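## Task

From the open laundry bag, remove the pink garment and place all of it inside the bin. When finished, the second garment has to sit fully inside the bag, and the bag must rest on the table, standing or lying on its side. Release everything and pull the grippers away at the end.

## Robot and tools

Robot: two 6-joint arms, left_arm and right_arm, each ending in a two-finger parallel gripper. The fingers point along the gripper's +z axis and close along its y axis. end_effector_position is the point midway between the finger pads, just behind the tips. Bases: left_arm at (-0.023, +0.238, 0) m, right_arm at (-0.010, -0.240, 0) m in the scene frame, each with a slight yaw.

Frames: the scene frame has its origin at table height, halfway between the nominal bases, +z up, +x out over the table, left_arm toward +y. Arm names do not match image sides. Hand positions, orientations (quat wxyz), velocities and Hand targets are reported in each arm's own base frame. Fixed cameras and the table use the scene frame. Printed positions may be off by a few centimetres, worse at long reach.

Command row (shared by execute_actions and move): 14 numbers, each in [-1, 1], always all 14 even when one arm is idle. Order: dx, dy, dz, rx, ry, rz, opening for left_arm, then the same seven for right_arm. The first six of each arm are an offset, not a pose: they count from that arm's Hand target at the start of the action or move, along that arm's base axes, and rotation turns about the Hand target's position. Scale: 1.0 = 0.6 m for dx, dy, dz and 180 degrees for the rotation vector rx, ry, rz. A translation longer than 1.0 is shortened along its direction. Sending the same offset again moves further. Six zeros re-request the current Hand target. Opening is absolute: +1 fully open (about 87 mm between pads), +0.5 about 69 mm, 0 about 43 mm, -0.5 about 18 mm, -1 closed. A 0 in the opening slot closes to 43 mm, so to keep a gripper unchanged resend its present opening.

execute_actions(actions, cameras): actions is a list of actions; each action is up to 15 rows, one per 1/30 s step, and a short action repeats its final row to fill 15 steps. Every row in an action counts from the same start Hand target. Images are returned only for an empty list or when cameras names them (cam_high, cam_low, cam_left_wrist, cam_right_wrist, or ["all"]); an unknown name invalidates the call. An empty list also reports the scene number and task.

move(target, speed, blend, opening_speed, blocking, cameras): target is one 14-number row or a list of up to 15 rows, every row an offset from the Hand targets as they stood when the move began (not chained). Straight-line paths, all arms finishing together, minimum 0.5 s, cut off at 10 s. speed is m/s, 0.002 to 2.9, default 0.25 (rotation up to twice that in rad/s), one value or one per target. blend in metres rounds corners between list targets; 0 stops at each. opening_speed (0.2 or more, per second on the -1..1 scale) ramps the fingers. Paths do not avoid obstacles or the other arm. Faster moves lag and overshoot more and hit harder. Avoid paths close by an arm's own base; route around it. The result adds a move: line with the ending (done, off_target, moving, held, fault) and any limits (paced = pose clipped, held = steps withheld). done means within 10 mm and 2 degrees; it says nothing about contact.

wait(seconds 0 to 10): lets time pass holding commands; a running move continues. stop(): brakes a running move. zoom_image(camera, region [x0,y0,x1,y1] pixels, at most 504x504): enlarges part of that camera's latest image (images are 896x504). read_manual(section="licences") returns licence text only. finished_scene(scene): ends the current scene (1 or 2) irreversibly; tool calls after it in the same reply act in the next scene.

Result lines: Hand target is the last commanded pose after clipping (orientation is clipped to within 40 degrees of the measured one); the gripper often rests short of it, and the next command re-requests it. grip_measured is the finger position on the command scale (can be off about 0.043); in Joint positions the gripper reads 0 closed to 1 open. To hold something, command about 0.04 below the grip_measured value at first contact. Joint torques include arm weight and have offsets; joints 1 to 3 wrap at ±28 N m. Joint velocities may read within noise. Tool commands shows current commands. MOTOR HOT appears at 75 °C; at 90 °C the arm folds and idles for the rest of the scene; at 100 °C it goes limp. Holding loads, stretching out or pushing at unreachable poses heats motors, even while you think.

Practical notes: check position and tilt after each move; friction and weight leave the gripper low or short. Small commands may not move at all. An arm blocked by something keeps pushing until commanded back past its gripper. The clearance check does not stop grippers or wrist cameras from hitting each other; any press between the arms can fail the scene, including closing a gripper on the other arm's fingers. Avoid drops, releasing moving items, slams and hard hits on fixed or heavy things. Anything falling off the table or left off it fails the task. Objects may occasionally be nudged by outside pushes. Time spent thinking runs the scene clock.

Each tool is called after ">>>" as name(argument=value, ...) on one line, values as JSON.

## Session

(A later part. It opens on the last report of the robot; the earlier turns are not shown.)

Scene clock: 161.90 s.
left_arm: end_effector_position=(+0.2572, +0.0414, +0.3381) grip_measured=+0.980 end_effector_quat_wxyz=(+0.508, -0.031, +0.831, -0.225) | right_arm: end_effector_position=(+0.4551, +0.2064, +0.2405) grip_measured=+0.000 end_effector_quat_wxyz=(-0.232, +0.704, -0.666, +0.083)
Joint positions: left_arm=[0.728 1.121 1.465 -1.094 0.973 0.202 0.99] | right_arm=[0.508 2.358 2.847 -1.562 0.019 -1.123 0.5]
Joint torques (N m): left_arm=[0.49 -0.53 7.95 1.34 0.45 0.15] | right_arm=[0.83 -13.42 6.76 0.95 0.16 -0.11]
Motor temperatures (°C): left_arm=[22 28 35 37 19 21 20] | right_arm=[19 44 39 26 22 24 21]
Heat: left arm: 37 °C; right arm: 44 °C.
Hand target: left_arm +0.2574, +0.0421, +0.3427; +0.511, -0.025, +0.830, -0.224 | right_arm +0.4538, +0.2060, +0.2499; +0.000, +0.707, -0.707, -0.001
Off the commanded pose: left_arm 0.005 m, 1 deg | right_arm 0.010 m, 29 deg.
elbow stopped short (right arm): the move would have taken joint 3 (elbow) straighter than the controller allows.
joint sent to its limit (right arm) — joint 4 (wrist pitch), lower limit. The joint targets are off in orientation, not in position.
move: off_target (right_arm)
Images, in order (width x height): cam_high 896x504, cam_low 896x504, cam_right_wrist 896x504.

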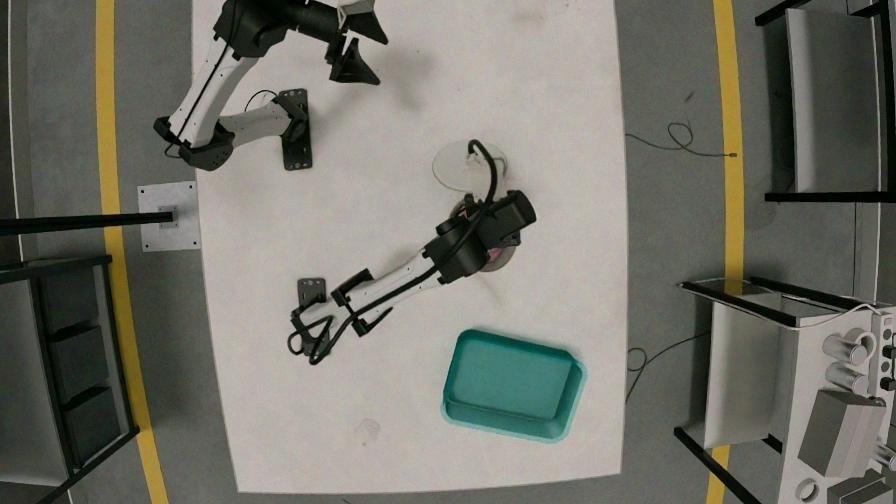

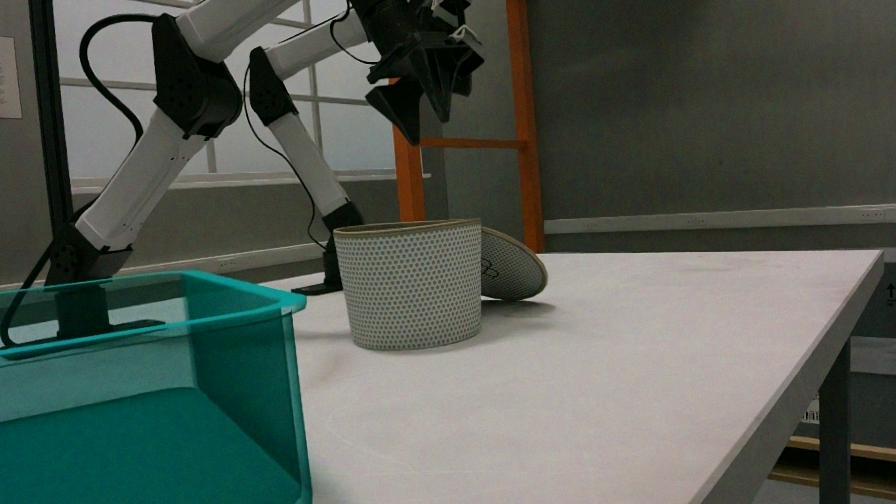

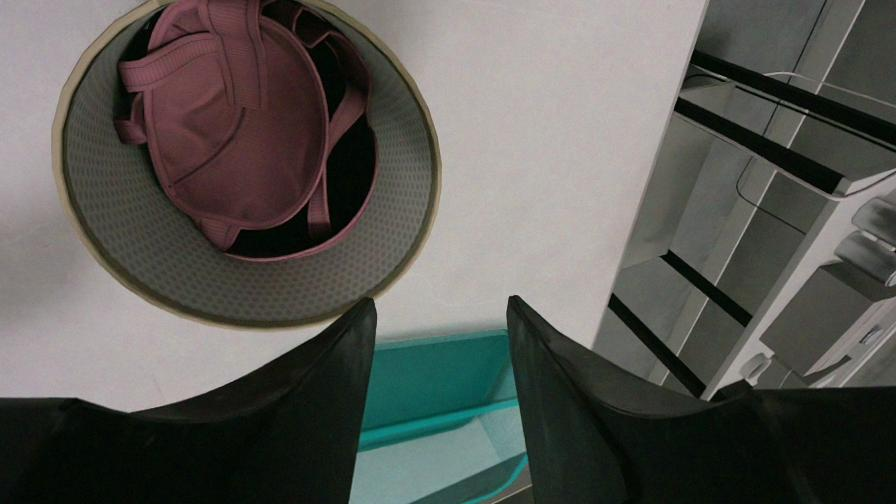

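>>> move(target=[0,0,0,0,0,0,1,-0.003,0,-0.22,0,0,0,0], speed=0.2, cameras=["cam_high","cam_low","cam_right_wrist"])

Scene clock: 183.30 s.
left_arm: end_effector_position=(+0.2572, +0.0414, +0.3381) grip_measured=+0.980 end_effector_quat_wxyz=(+0.508, -0.031, +0.831, -0.225) | right_arm: end_effector_position=(+0.4547, +0.2066, +0.1263) grip_measured=+0.000 end_effector_quat_wxyz=(-0.098, +0.715, -0.691, +0.040)
Joint positions: left_arm=[0.728 1.121 1.465 -1.094 0.973 0.202 0.99] | right_arm=[0.508 2.53 2.733 -1.562 0.02 -1.1 0.5]
Joint torques (N m): left_arm=[0.47 -0.55 7.94 1.33 0.45 0.16] | right_arm=[0.2 -12.78 5.35 0.49 -0.02 0.09]
Motor temperatures (°C): left_arm=[22 28 35 37 19 21 20] | right_arm=[19 49 38 26 22 23 20]
Heat: left arm: 37 °C; right arm: 49 °C.
Hand target: left_arm +0.2574, +0.0421, +0.3427; +0.511, -0.025, +0.830, -0.224 | right_arm +0.4520, +0.2060, +0.1179; +0.000, +0.707, -0.707, -0.001
Off the commanded pose: left_arm 0.005 m, 1 deg | right_arm 0.009 m, 12 deg.
joint sent to its limit (right arm) — joint 4 (wrist pitch), lower limit. The joint targets are off in orientation, not in position.
move: off_target (right_arm)
Images, in order (width x height): cam_high 896x504, cam_low 896x504, cam_right_wrist 896x504.

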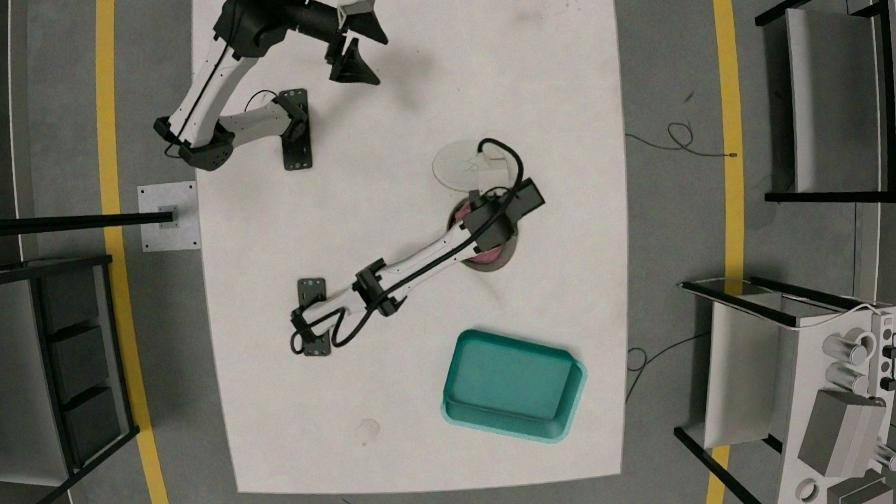

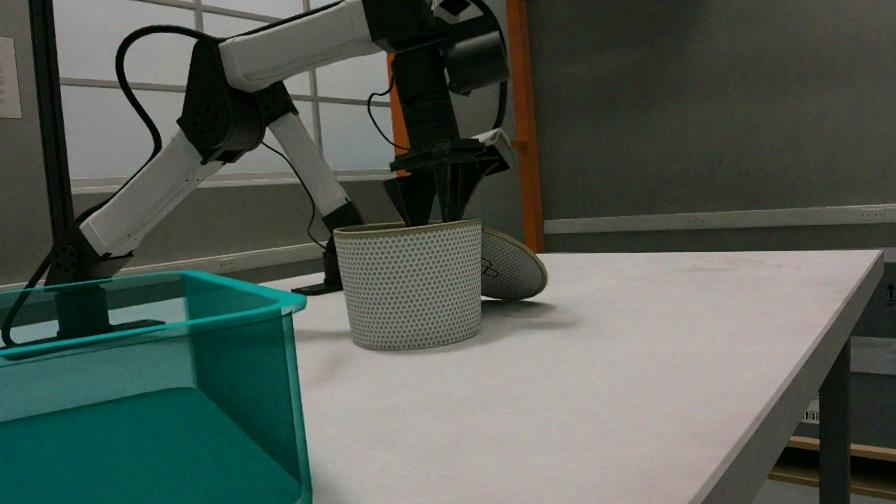

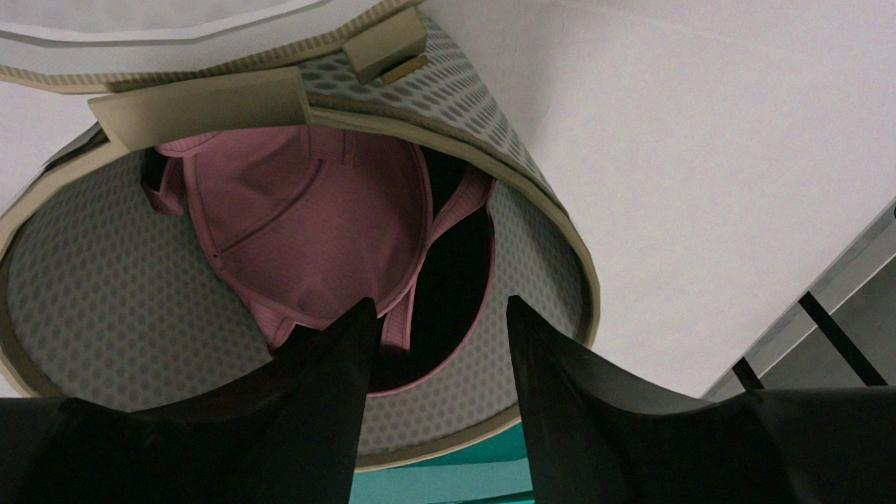

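>>> move(target=[0,0,0,0,0,0,1,-0.006,0,-0.068,0,0,0,-0.3], speed=0.1, cameras=["cam_right_wrist"])

Scene clock: 189.93 s.
left_arm: end_effector_position=(+0.2572, +0.0414, +0.3381) grip_measured=+0.980 end_effector_quat_wxyz=(+0.508, -0.031, +0.831, -0.225) | right_arm: end_effector_position=(+0.4529, +0.2058, +0.0884) grip_measured=-0.300 end_effector_quat_wxyz=(-0.059, +0.713, -0.698, +0.028)
Joint positions: left_arm=[0.728 1.121 1.465 -1.094 0.973 0.202 0.99] | right_arm=[0.508 2.605 2.726 -1.562 0.02 -1.086 0.35]
Joint torques (N m): left_arm=[0.47 -0.59 7.97 1.33 0.45 0.15] | right_arm=[0.23 -12.62 5.19 0.35 -0.09 0.11]
Heat: left arm: 37 °C; right arm: 49 °C.
Hand target: left_arm +0.2574, +0.0421, +0.3427; +0.511, -0.025, +0.830, -0.224 | right_arm +0.4484, +0.2060, +0.0771; +0.000, +0.707, -0.708, -0.001
Off the commanded pose: left_arm 0.005 m, 1 deg | right_arm 0.012 m, 8 deg.
joint sent to its limit (right arm) — joint 4 (wrist pitch), lower limit. The joint targets are off in orientation, not in position.
move: off_target (right_arm)
Images, in order (width x height): cam_right_wrist 896x504.

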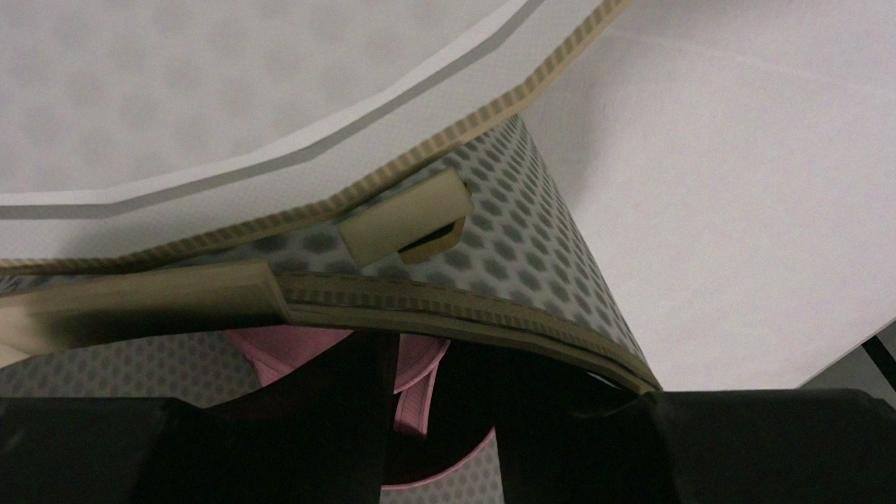

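>>> move(target=[[0,0,0,0,0,0,1,-0.006,-0.006,-0.012,0,0,0,-0.3],[0,0,0,0,0,0,1,-0.006,-0.006,-0.012,0,0,0,-1],[0,0,0,0,0,0,1,-0.006,0,0.15,0,0,0,-1]], speed=0.15, cameras=["cam_high","cam_low","cam_right_wrist"])

Scene clock: 195.90 s.
left_arm: end_effector_position=(+0.2572, +0.0414, +0.3381) grip_measured=+0.980 end_effector_quat_wxyz=(+0.508, -0.031, +0.831, -0.225) | right_arm: end_effector_position=(+0.4464, +0.2047, +0.1473) grip_measured=-0.820 end_effector_quat_wxyz=(-0.111, +0.709, -0.695, +0.041)
Joint positions: left_arm=[0.728 1.121 1.465 -1.094 0.973 0.202 0.99] | right_arm=[0.511 2.46 2.689 -1.562 0.017 -1.083 0.09]
Joint torques (N m): left_arm=[0.46 -0.57 7.95 1.33 0.44 0.15] | right_arm=[0.76 -16.88 6.75 0.53 0.07 -0.06]
Heat: left arm: 37 °C; right arm: 50 °C.
Hand target: left_arm +0.2574, +0.0421, +0.3427; +0.511, -0.025, +0.830, -0.224 | right_arm +0.4447, +0.2060, +0.1671; +0.000, +0.707, -0.707, -0.001
Off the commanded pose: left_arm 0.005 m, 1 deg | right_arm 0.020 m, 14 deg.
joint sent to its limit (right arm) — joint 4 (wrist pitch), lower limit. The joint targets are off in orientation, not in position.
move: off_target (right_arm); target 2's new opening was sent with right_arm's hand 0.013 m and 6 deg from that target
Images, in order (width x height): cam_high 896x504, cam_low 896x504, cam_right_wrist 896x504.

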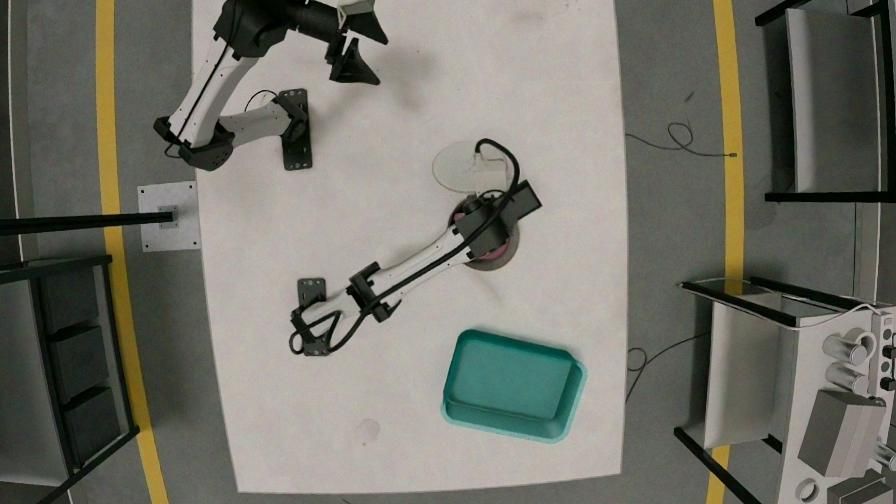

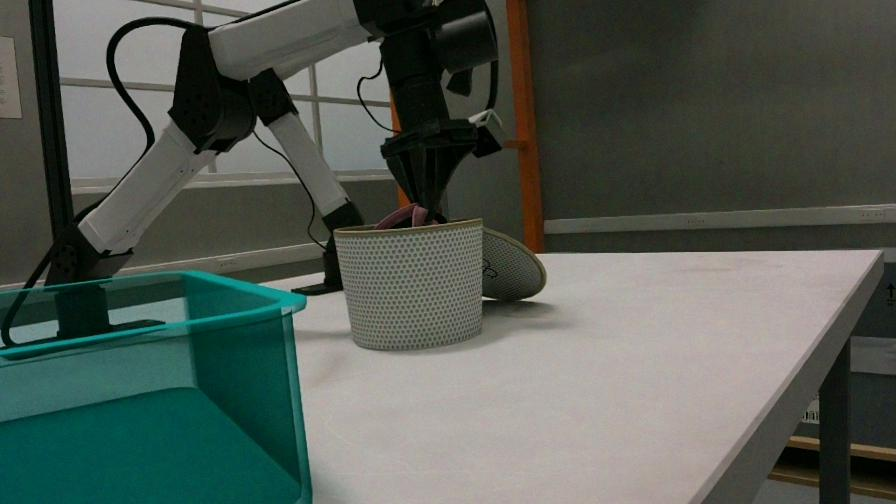

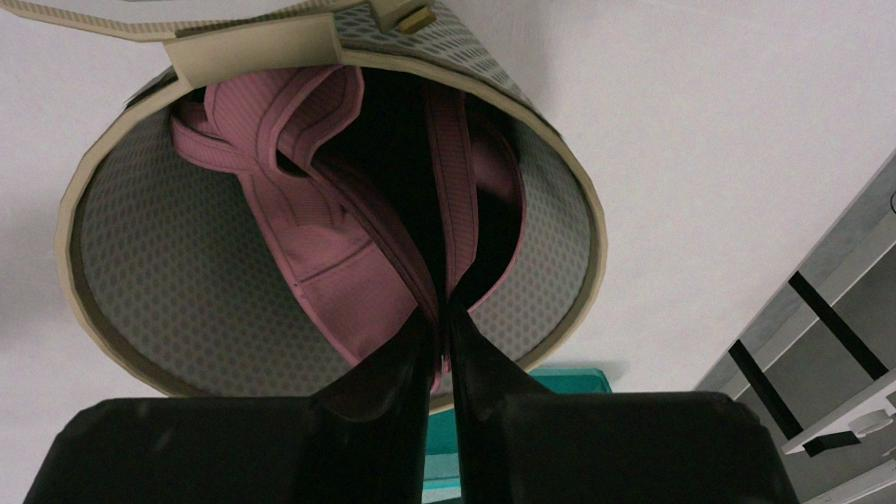

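>>> move(target=[0,0,0,0,0,0,1,-0.03,-0.03,0.37,0,0,0,-1], speed=0.25, cameras=["cam_high","cam_low","cam_right_wrist","cam_left_wrist"])

Scene clock: 201.10 s.
left_arm: end_effector_position=(+0.2572, +0.0414, +0.3381) grip_measured=+0.980 end_effector_quat_wxyz=(+0.508, -0.031, +0.831, -0.225) | right_arm: end_effector_position=(+0.4250, +0.1885, +0.3694) grip_measured=-0.820 end_effector_quat_wxyz=(-0.363, +0.687, -0.610, +0.156)
Joint positions: left_arm=[0.728 1.121 1.465 -1.094 0.973 0.202 0.99] | right_arm=[0.524 2.107 2.852 -1.506 0.061 -1.193 0.09]
Joint torques (N m): left_arm=[0.5 -0.59 7.97 1.33 0.45 0.16] | right_arm=[0.73 -11.67 5.76 1.74 0.23 -0.17]
Heat: left arm: 36 °C; right arm: 52 °C.
Hand target: left_arm +0.2574, +0.0421, +0.3427; +0.511, -0.025, +0.830, -0.224 | right_arm +0.4267, +0.1879, +0.3891; -0.056, +0.711, -0.700, +0.023
Off the commanded pose: left_arm 0.005 m, 1 deg | right_arm 0.020 m, 47 deg; orientation clipped.
elbow stopped short (right arm): the move would have taken joint 3 (elbow) straighter than the controller allows.
move: off_target (right_arm); limits=paced

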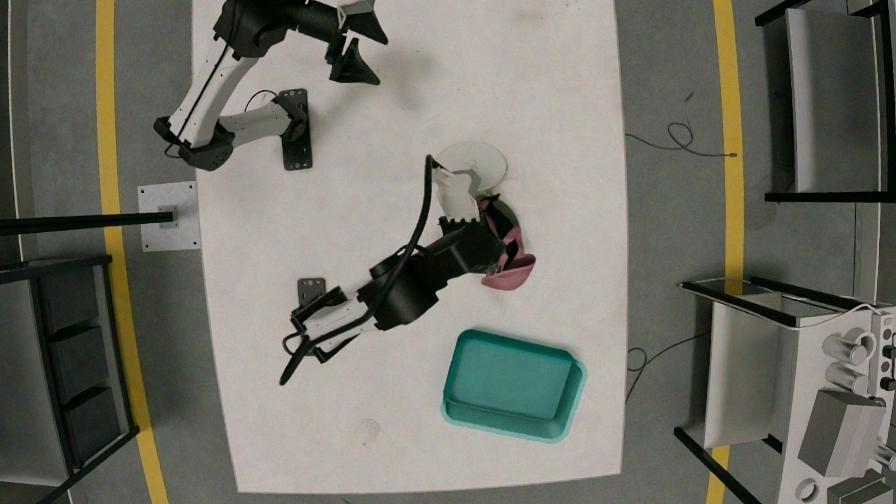

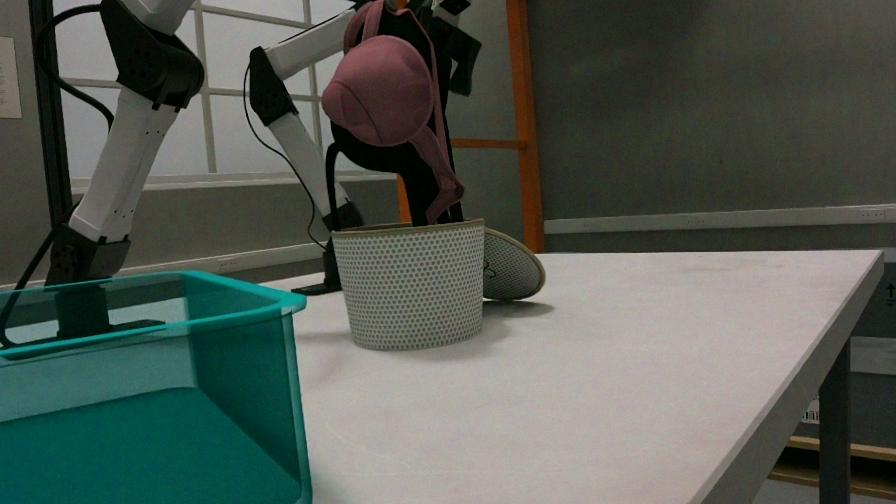

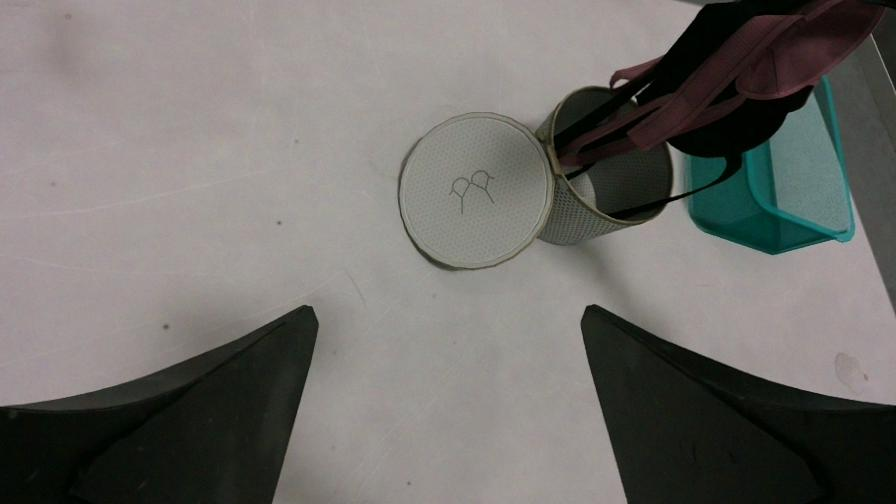

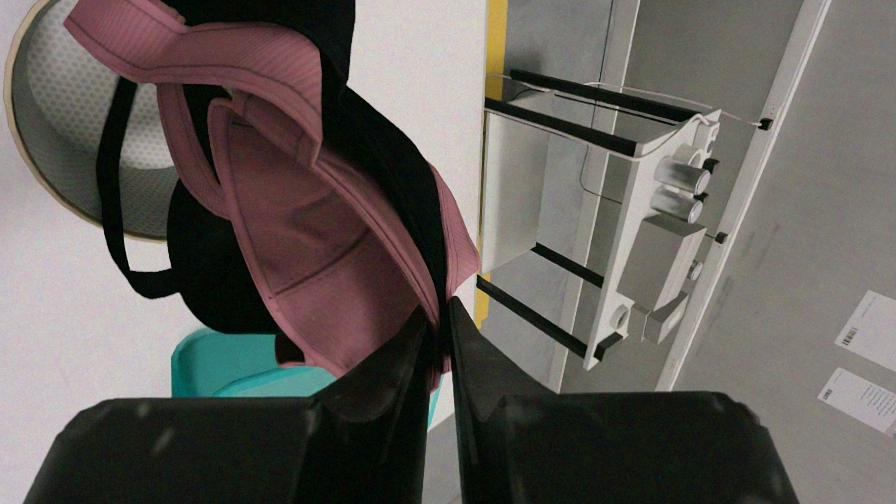

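>>> zoom_image(camera="cam_right_wrist", region=[60, 0, 500, 400])

>>> zoom_image(camera="cam_low", region=[290, 0, 510, 240])

>>> zoom_image(camera="cam_left_wrist", region=[520, 0, 896, 250])

Scaled by 1.145 from the camera's 896x504 image, which has a finer 1280x720 frame.

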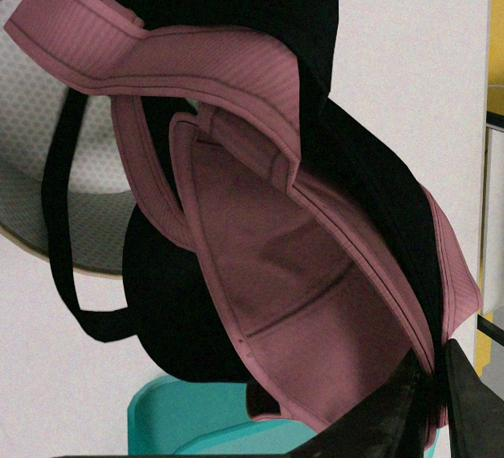

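Scaled by 2.100 from the camera's 896x504 image, which has a finer 1280x720 frame.

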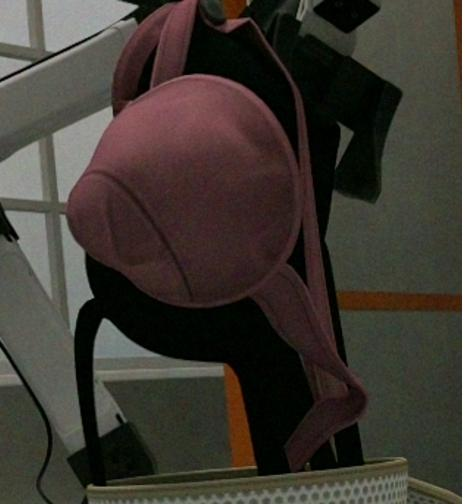

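Scaled by 1.340 from the camera's 896x504 image, which has a finer 1280x720 frame.

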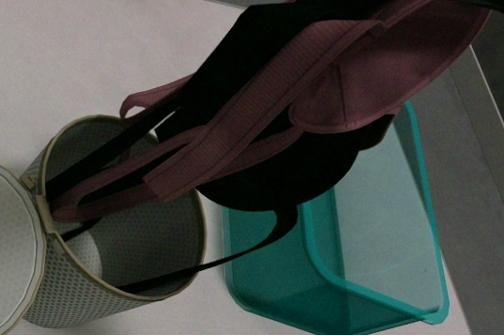

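>>> move(target=[[0,0,0,0,0,0,1,0.005,0.0,-0.41,0,0,0,-1],[0,0,0,0,0,0,1,0.005,0,-0.41,0,0,0,-0.3],[0,0,0,0,0,0,1,0.005,0,-0.24,0,0,0,-0.3]], speed=0.25, cameras=["cam_high","cam_low","cam_right_wrist","cam_left_wrist"])

Scene clock: 215.57 s.
left_arm: end_effector_position=(+0.2572, +0.0414, +0.3381) grip_measured=+0.980 end_effector_quat_wxyz=(+0.508, -0.031, +0.831, -0.225) | right_arm: end_effector_position=(+0.4323, +0.1896, +0.2388) grip_measured=-0.300 end_effector_quat_wxyz=(-0.196, +0.704, -0.678, +0.075)
Joint positions: left_arm=[0.728 1.121 1.465 -1.094 0.973 0.202 0.99] | right_arm=[0.502 2.242 2.651 -1.557 0.026 -1.112 0.35]
Joint torques (N m): left_arm=[0.49 -0.55 7.97 1.33 0.44 0.15] | right_arm=[0.59 -12.67 6.11 0.79 0.14 -0.07]
Heat: left arm: 36 °C; right arm: 50 °C.
Hand target: left_arm +0.2574, +0.0421, +0.3427; +0.511, -0.025, +0.830, -0.224 | right_arm +0.4298, +0.1880, +0.2451; -0.056, +0.711, -0.700, +0.023
Off the commanded pose: left_arm 0.005 m, 1 deg | right_arm 0.007 m, 17 deg.
joint sent to its limit (right arm) — joint 4 (wrist pitch), lower limit. The joint targets are off in orientation, not in position.
move: off_target (right_arm); target 2's new opening was sent with right_arm's hand 0.006 m and 4 deg from that target

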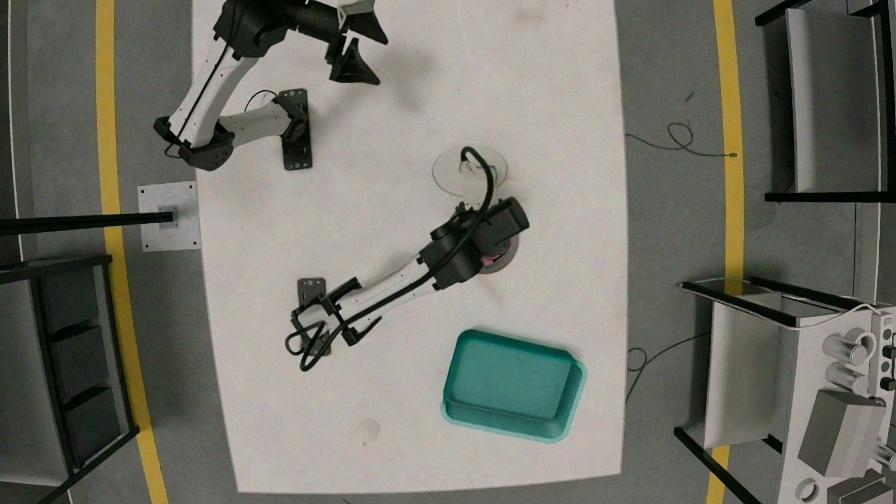

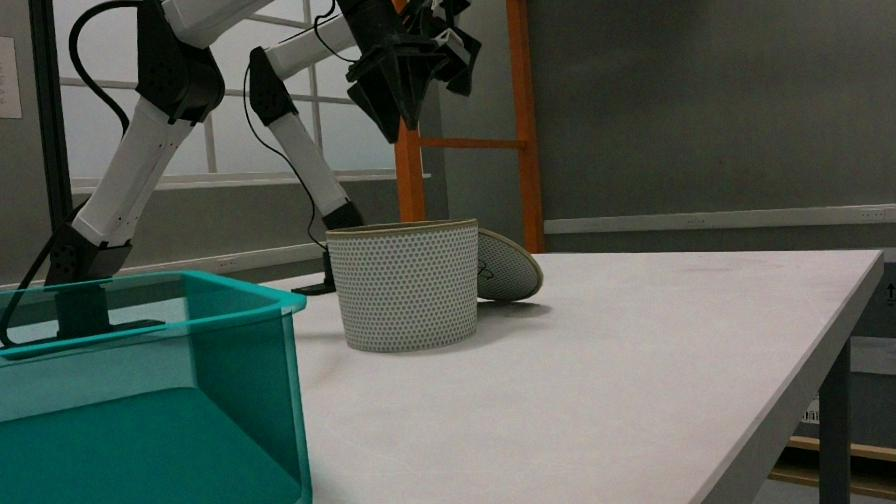

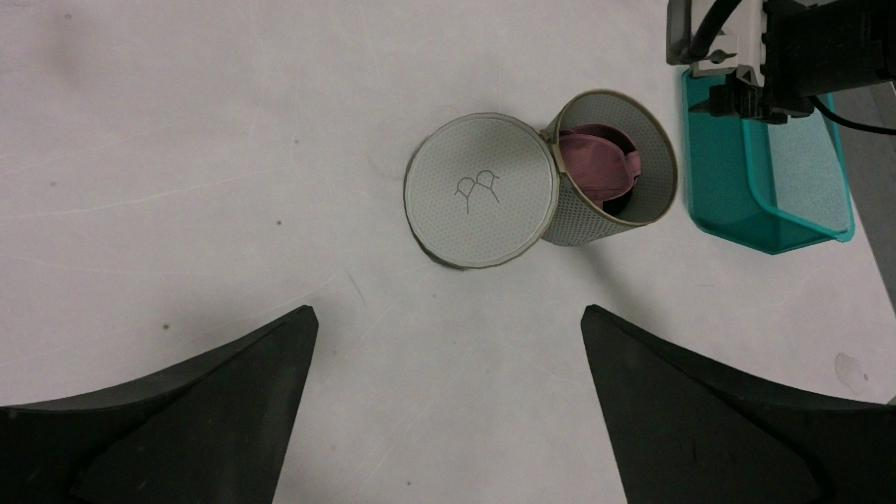

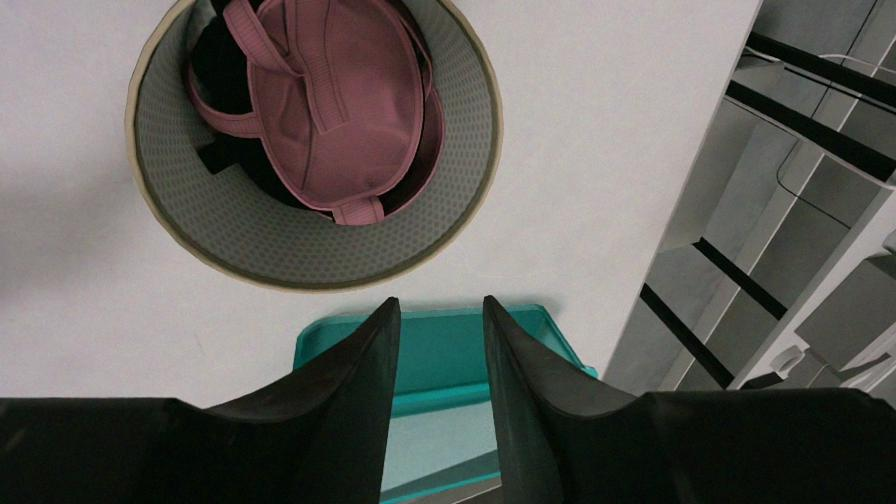

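>>> move(target=[0,0,0,0,0,0,1,-0.021,0.018,-0.262,0,0,0,-0.3], speed=0.2, cameras=["cam_high","cam_right_wrist","cam_left_wrist"])

>>> zoom_image(camera="cam_left_wrist", region=[500, 40, 800, 260])

Scene clock: 230.00 s.
left_arm: end_effector_position=(+0.2572, +0.0414, +0.3381) grip_measured=+0.980 end_effector_quat_wxyz=(+0.508, -0.031, +0.831, -0.225) | right_arm: end_effector_position=(+0.4159, +0.1931, +0.0913) grip_measured=-0.300 end_effector_quat_wxyz=(-0.049, +0.713, -0.698, +0.027)
Joint positions: left_arm=[0.728 1.121 1.465 -1.094 0.973 0.202 0.99] | right_arm=[0.524 2.317 2.209 -1.353 0.026 -1.069 0.35]
Joint torques (N m): left_arm=[0.51 -0.55 7.95 1.33 0.44 0.16] | right_arm=[0.68 -12.7 6.19 0.59 -0.06 0.09]
Heat: left arm: 36 °C; right arm: 50 °C.
Hand target: left_arm +0.2574, +0.0421, +0.3427; +0.511, -0.025, +0.830, -0.224 | right_arm +0.4172, +0.1988, +0.0879; -0.056, +0.711, -0.700, +0.023
Off the commanded pose: left_arm 0.005 m, 1 deg | right_arm 0.007 m, 1 deg.
move: done
Images, in order (width x height): cam_high 896x504, cam_left_wrist 896x504, cam_right_wrist 896x504.

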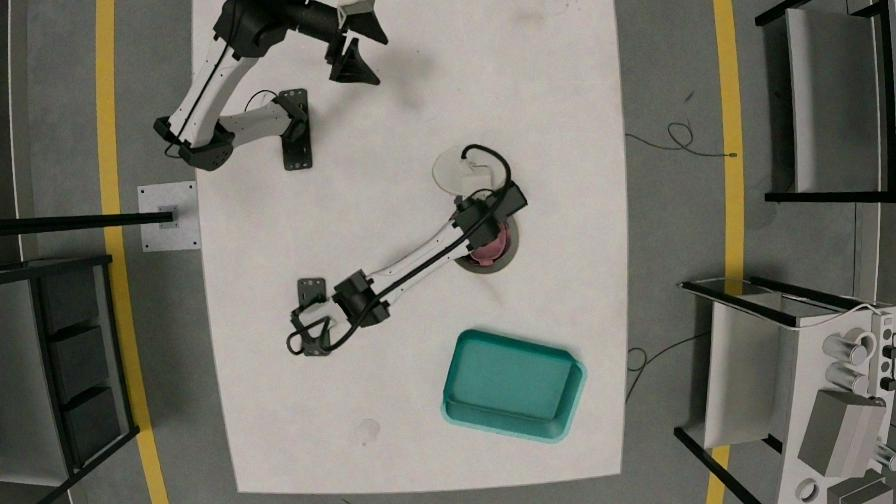

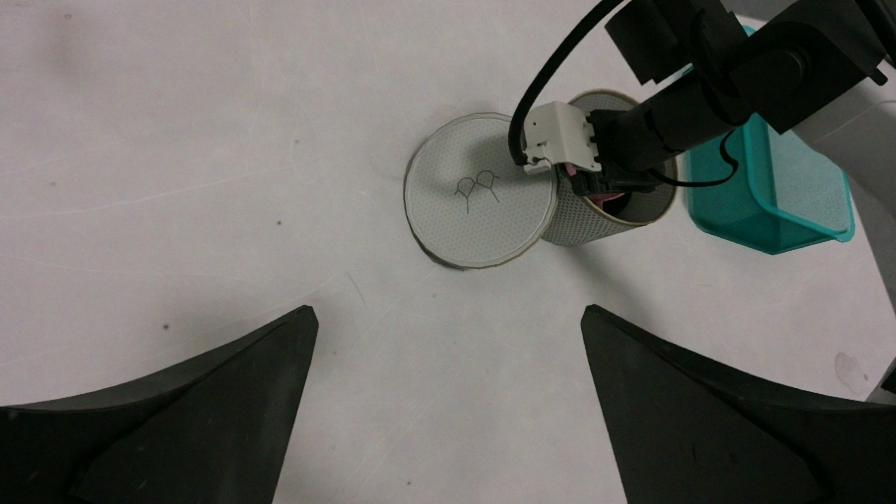

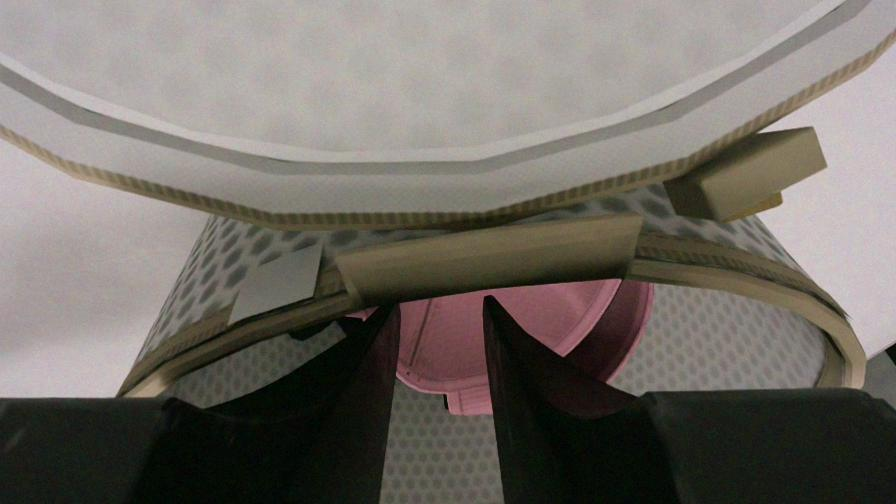

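Scaled by 1.680 from the camera's 896x504 image, which has a finer 1280x720 frame.

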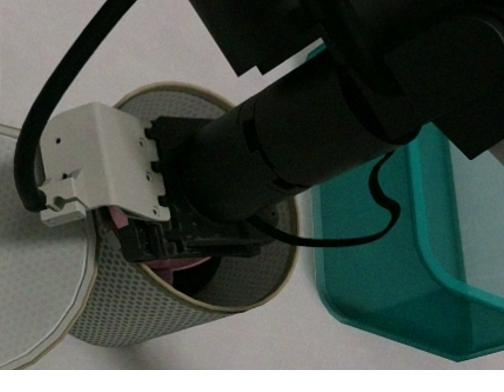

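>>> move(target=[[0,0,0,0,0,0,1,0,0,-0.03,0,0,0,-0.2],[0,0,0,0,0,0,1,0,0,-0.03,0,0,0,-1],[0,0,0,0,0,0,1,0.005,0,0.12,0,0,0,-1]], speed=0.12, cameras=["cam_low","cam_right_wrist"])

Scene clock: 235.30 s.
left_arm: end_effector_position=(+0.2572, +0.0414, +0.3381) grip_measured=+0.980 end_effector_quat_wxyz=(+0.508, -0.031, +0.831, -0.225) | right_arm: end_effector_position=(+0.4222, +0.1975, +0.1502) grip_measured=-0.998 end_effector_quat_wxyz=(-0.084, +0.711, -0.697, +0.035)
Joint positions: left_arm=[0.728 1.121 1.465 -1.094 0.973 0.202 0.99] | right_arm=[0.524 2.361 2.524 -1.554 0.023 -1.068 0.001]
Joint torques (N m): left_arm=[0.49 -0.55 7.95 1.33 0.45 0.16] | right_arm=[0.61 -14.06 7.62 0.32 0.03 0]
Heat: left arm: 36 °C; right arm: 51 °C.
Hand target: left_arm +0.2574, +0.0421, +0.3427; +0.511, -0.025, +0.830, -0.224 | right_arm +0.4201, +0.1988, +0.1599; -0.056, +0.711, -0.700, +0.023
Off the commanded pose: left_arm 0.005 m, 1 deg | right_arm 0.010 m, 3 deg.
joint sent to its limit (right arm) — joint 4 (wrist pitch), lower limit. The joint targets are off in orientation, not in position.
move: off_target (right_arm)
Images, in order (width x height): cam_low 896x504, cam_right_wrist 896x504.

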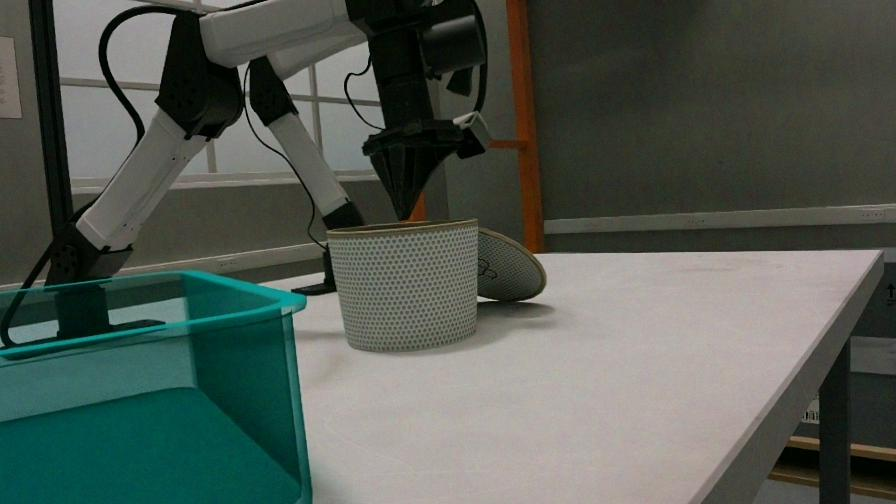

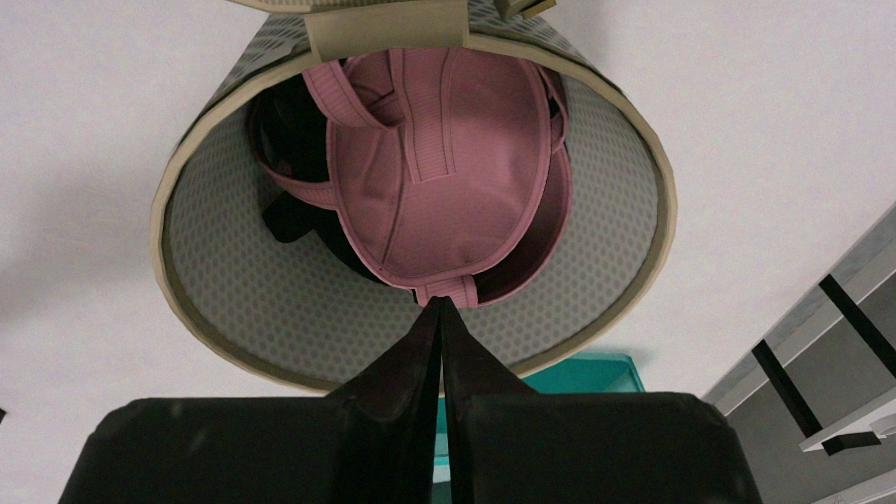

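>>> move(target=[[0,0,0,0,0,0,1,0.094,0,0.0,0,0,0,-0.4],[0,0,0,0,0,0,1,0.094,0,-0.14,0,0,0,-0.4]], speed=0.15, cameras=["cam_high","cam_right_wrist","cam_low"])

>>> zoom_image(camera="cam_high", region=[420, 160, 560, 300])

Scene clock: 259.30 s.
left_arm: end_effector_position=(+0.2572, +0.0414, +0.3381) grip_measured=+0.980 end_effector_quat_wxyz=(+0.508, -0.031, +0.831, -0.225) | right_arm: end_effector_position=(+0.4762, +0.1973, +0.0793) grip_measured=-0.400 end_effector_quat_wxyz=(-0.076, +0.716, -0.692, +0.038)
Joint positions: left_arm=[0.728 1.121 1.465 -1.094 0.973 0.202 0.99] | right_arm=[0.474 2.686 2.844 -1.561 0.023 -1.133 0.3]
Joint torques (N m): left_arm=[0.5 -0.57 7.95 1.33 0.45 0.15] | right_arm=[0.09 -13.15 7.73 0.42 -0.07 0.1]
Heat: left arm: 35 °C; right arm: 52 °C.
Hand target: left_arm +0.2574, +0.0421, +0.3427; +0.511, -0.025, +0.830, -0.224 | right_arm +0.4766, +0.1987, +0.0759; -0.056, +0.711, -0.700, +0.023
Off the commanded pose: left_arm 0.005 m, 1 deg | right_arm 0.004 m, 3 deg.
elbow stopped short (right arm): the move would have taken joint 3 (elbow) straighter than the controller allows.
move: off_target (right_arm)
Images, in order (width x height): cam_high 896x504, cam_low 896x504, cam_right_wrist 896x504.

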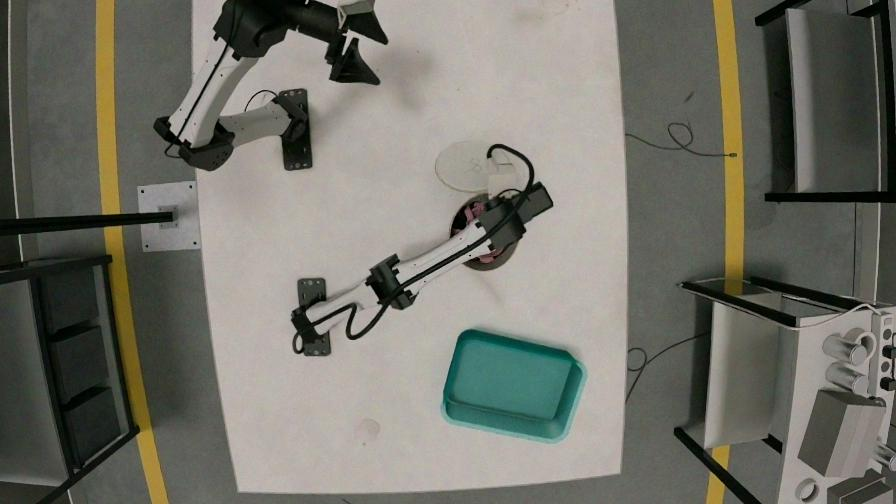

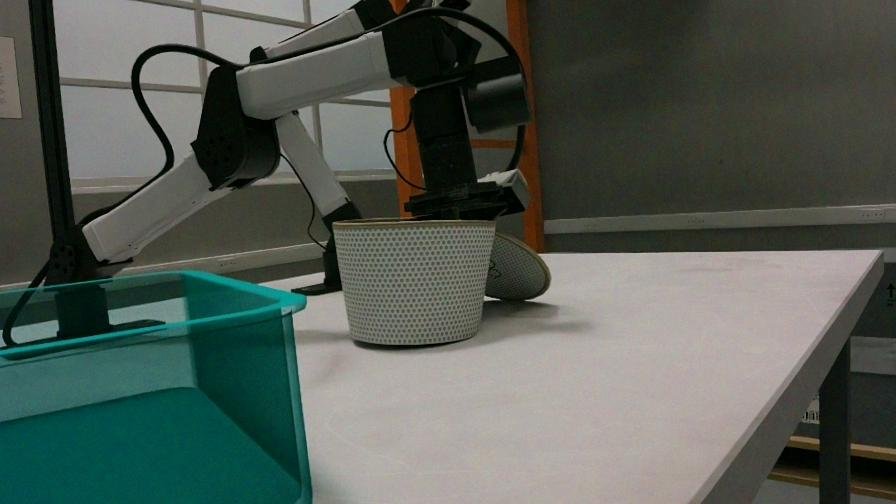

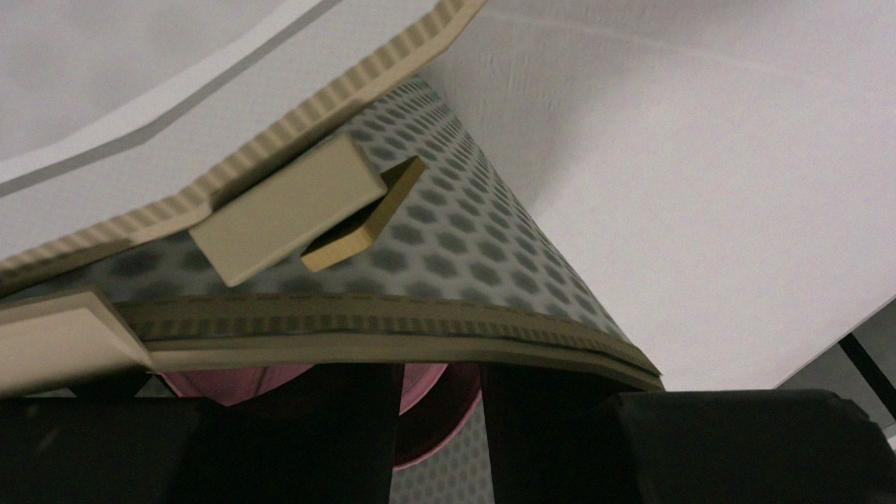

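Scaled by 3.600 from the camera's 896x504 image, which has a finer 1280x720 frame.

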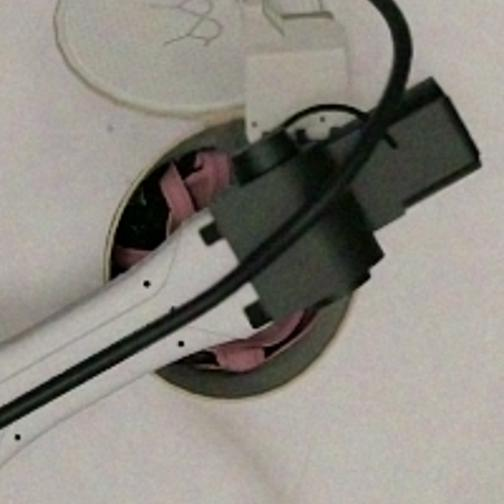

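>>> move(target=[[0,0,0,0,0,0,1,0.004,0,-0.022,0,0,0,-0.4],[0,0,0,0,0,0,1,0.004,0,-0.022,0,0,0,-1],[0,0,0,0,0,0,1,-0.05,0,0.17,0,0,0,-1]], speed=0.15, cameras=["cam_low","cam_right_wrist"])

Scene clock: 264.77 s.
left_arm: end_effector_position=(+0.2572, +0.0414, +0.3381) grip_measured=+0.980 end_effector_quat_wxyz=(+0.508, -0.031, +0.831, -0.225) | right_arm: end_effector_position=(+0.4518, +0.2006, +0.1666) grip_measured=-0.998 end_effector_quat_wxyz=(-0.133, +0.716, -0.683, +0.054)
Joint positions: left_arm=[0.728 1.121 1.465 -1.094 0.973 0.202 0.99] | right_arm=[0.502 2.432 2.709 -1.561 0.022 -1.119 0.001]
Joint torques (N m): left_arm=[0.47 -0.55 7.95 1.33 0.44 0.16] | right_arm=[0.53 -16.23 4.94 0.6 0.08 0.06]
Motor temperatures (°C): left_arm=[21 27 35 35 19 20 20] | right_arm=[19 54 39 24 22 23 20]
Heat: left arm: 35 °C; right arm: 54 °C.
Hand target: left_arm +0.2574, +0.0421, +0.3427; +0.511, -0.025, +0.830, -0.224 | right_arm +0.4465, +0.1989, +0.1779; -0.056, +0.711, -0.700, +0.023
Off the commanded pose: left_arm 0.005 m, 1 deg | right_arm 0.013 m, 10 deg.
elbow stopped short (right arm): the move would have taken joint 3 (elbow) straighter than the controller allows.
joint sent to its limit (right arm) — joint 4 (wrist pitch), lower limit. The joint targets are off in orientation, not in position.
move: off_target (right_arm)
Images, in order (width x height): cam_low 896x504, cam_right_wrist 896x504.

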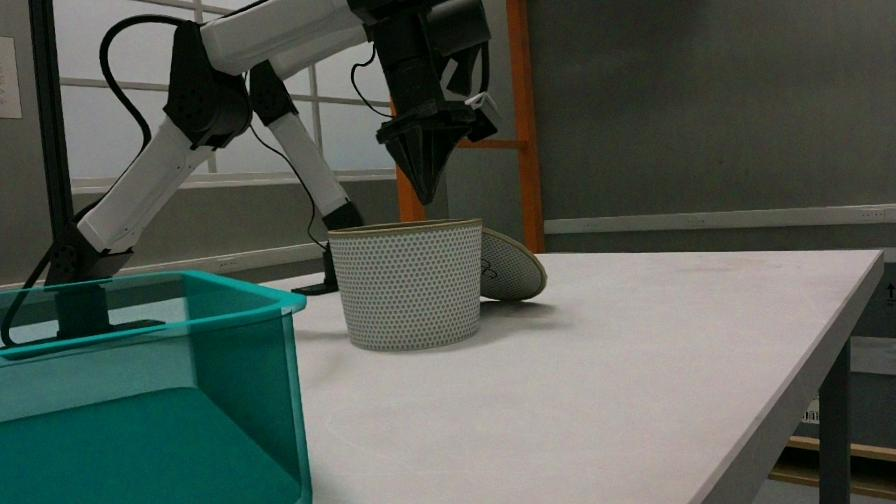

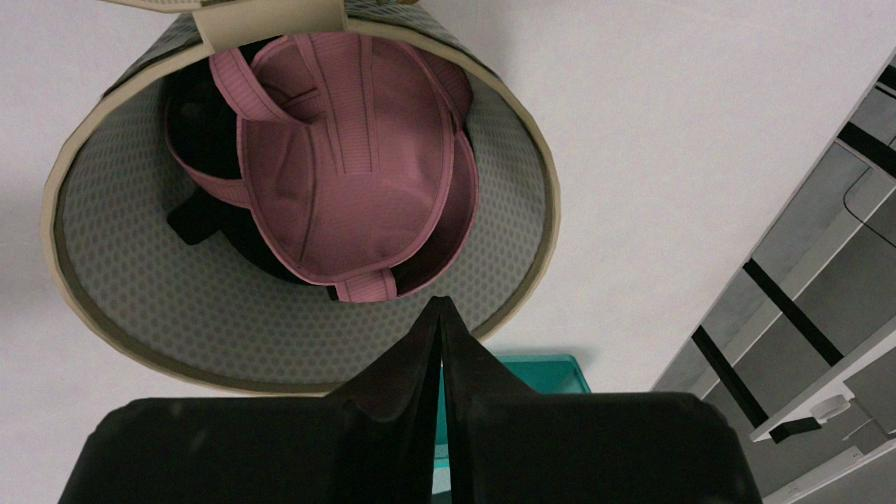

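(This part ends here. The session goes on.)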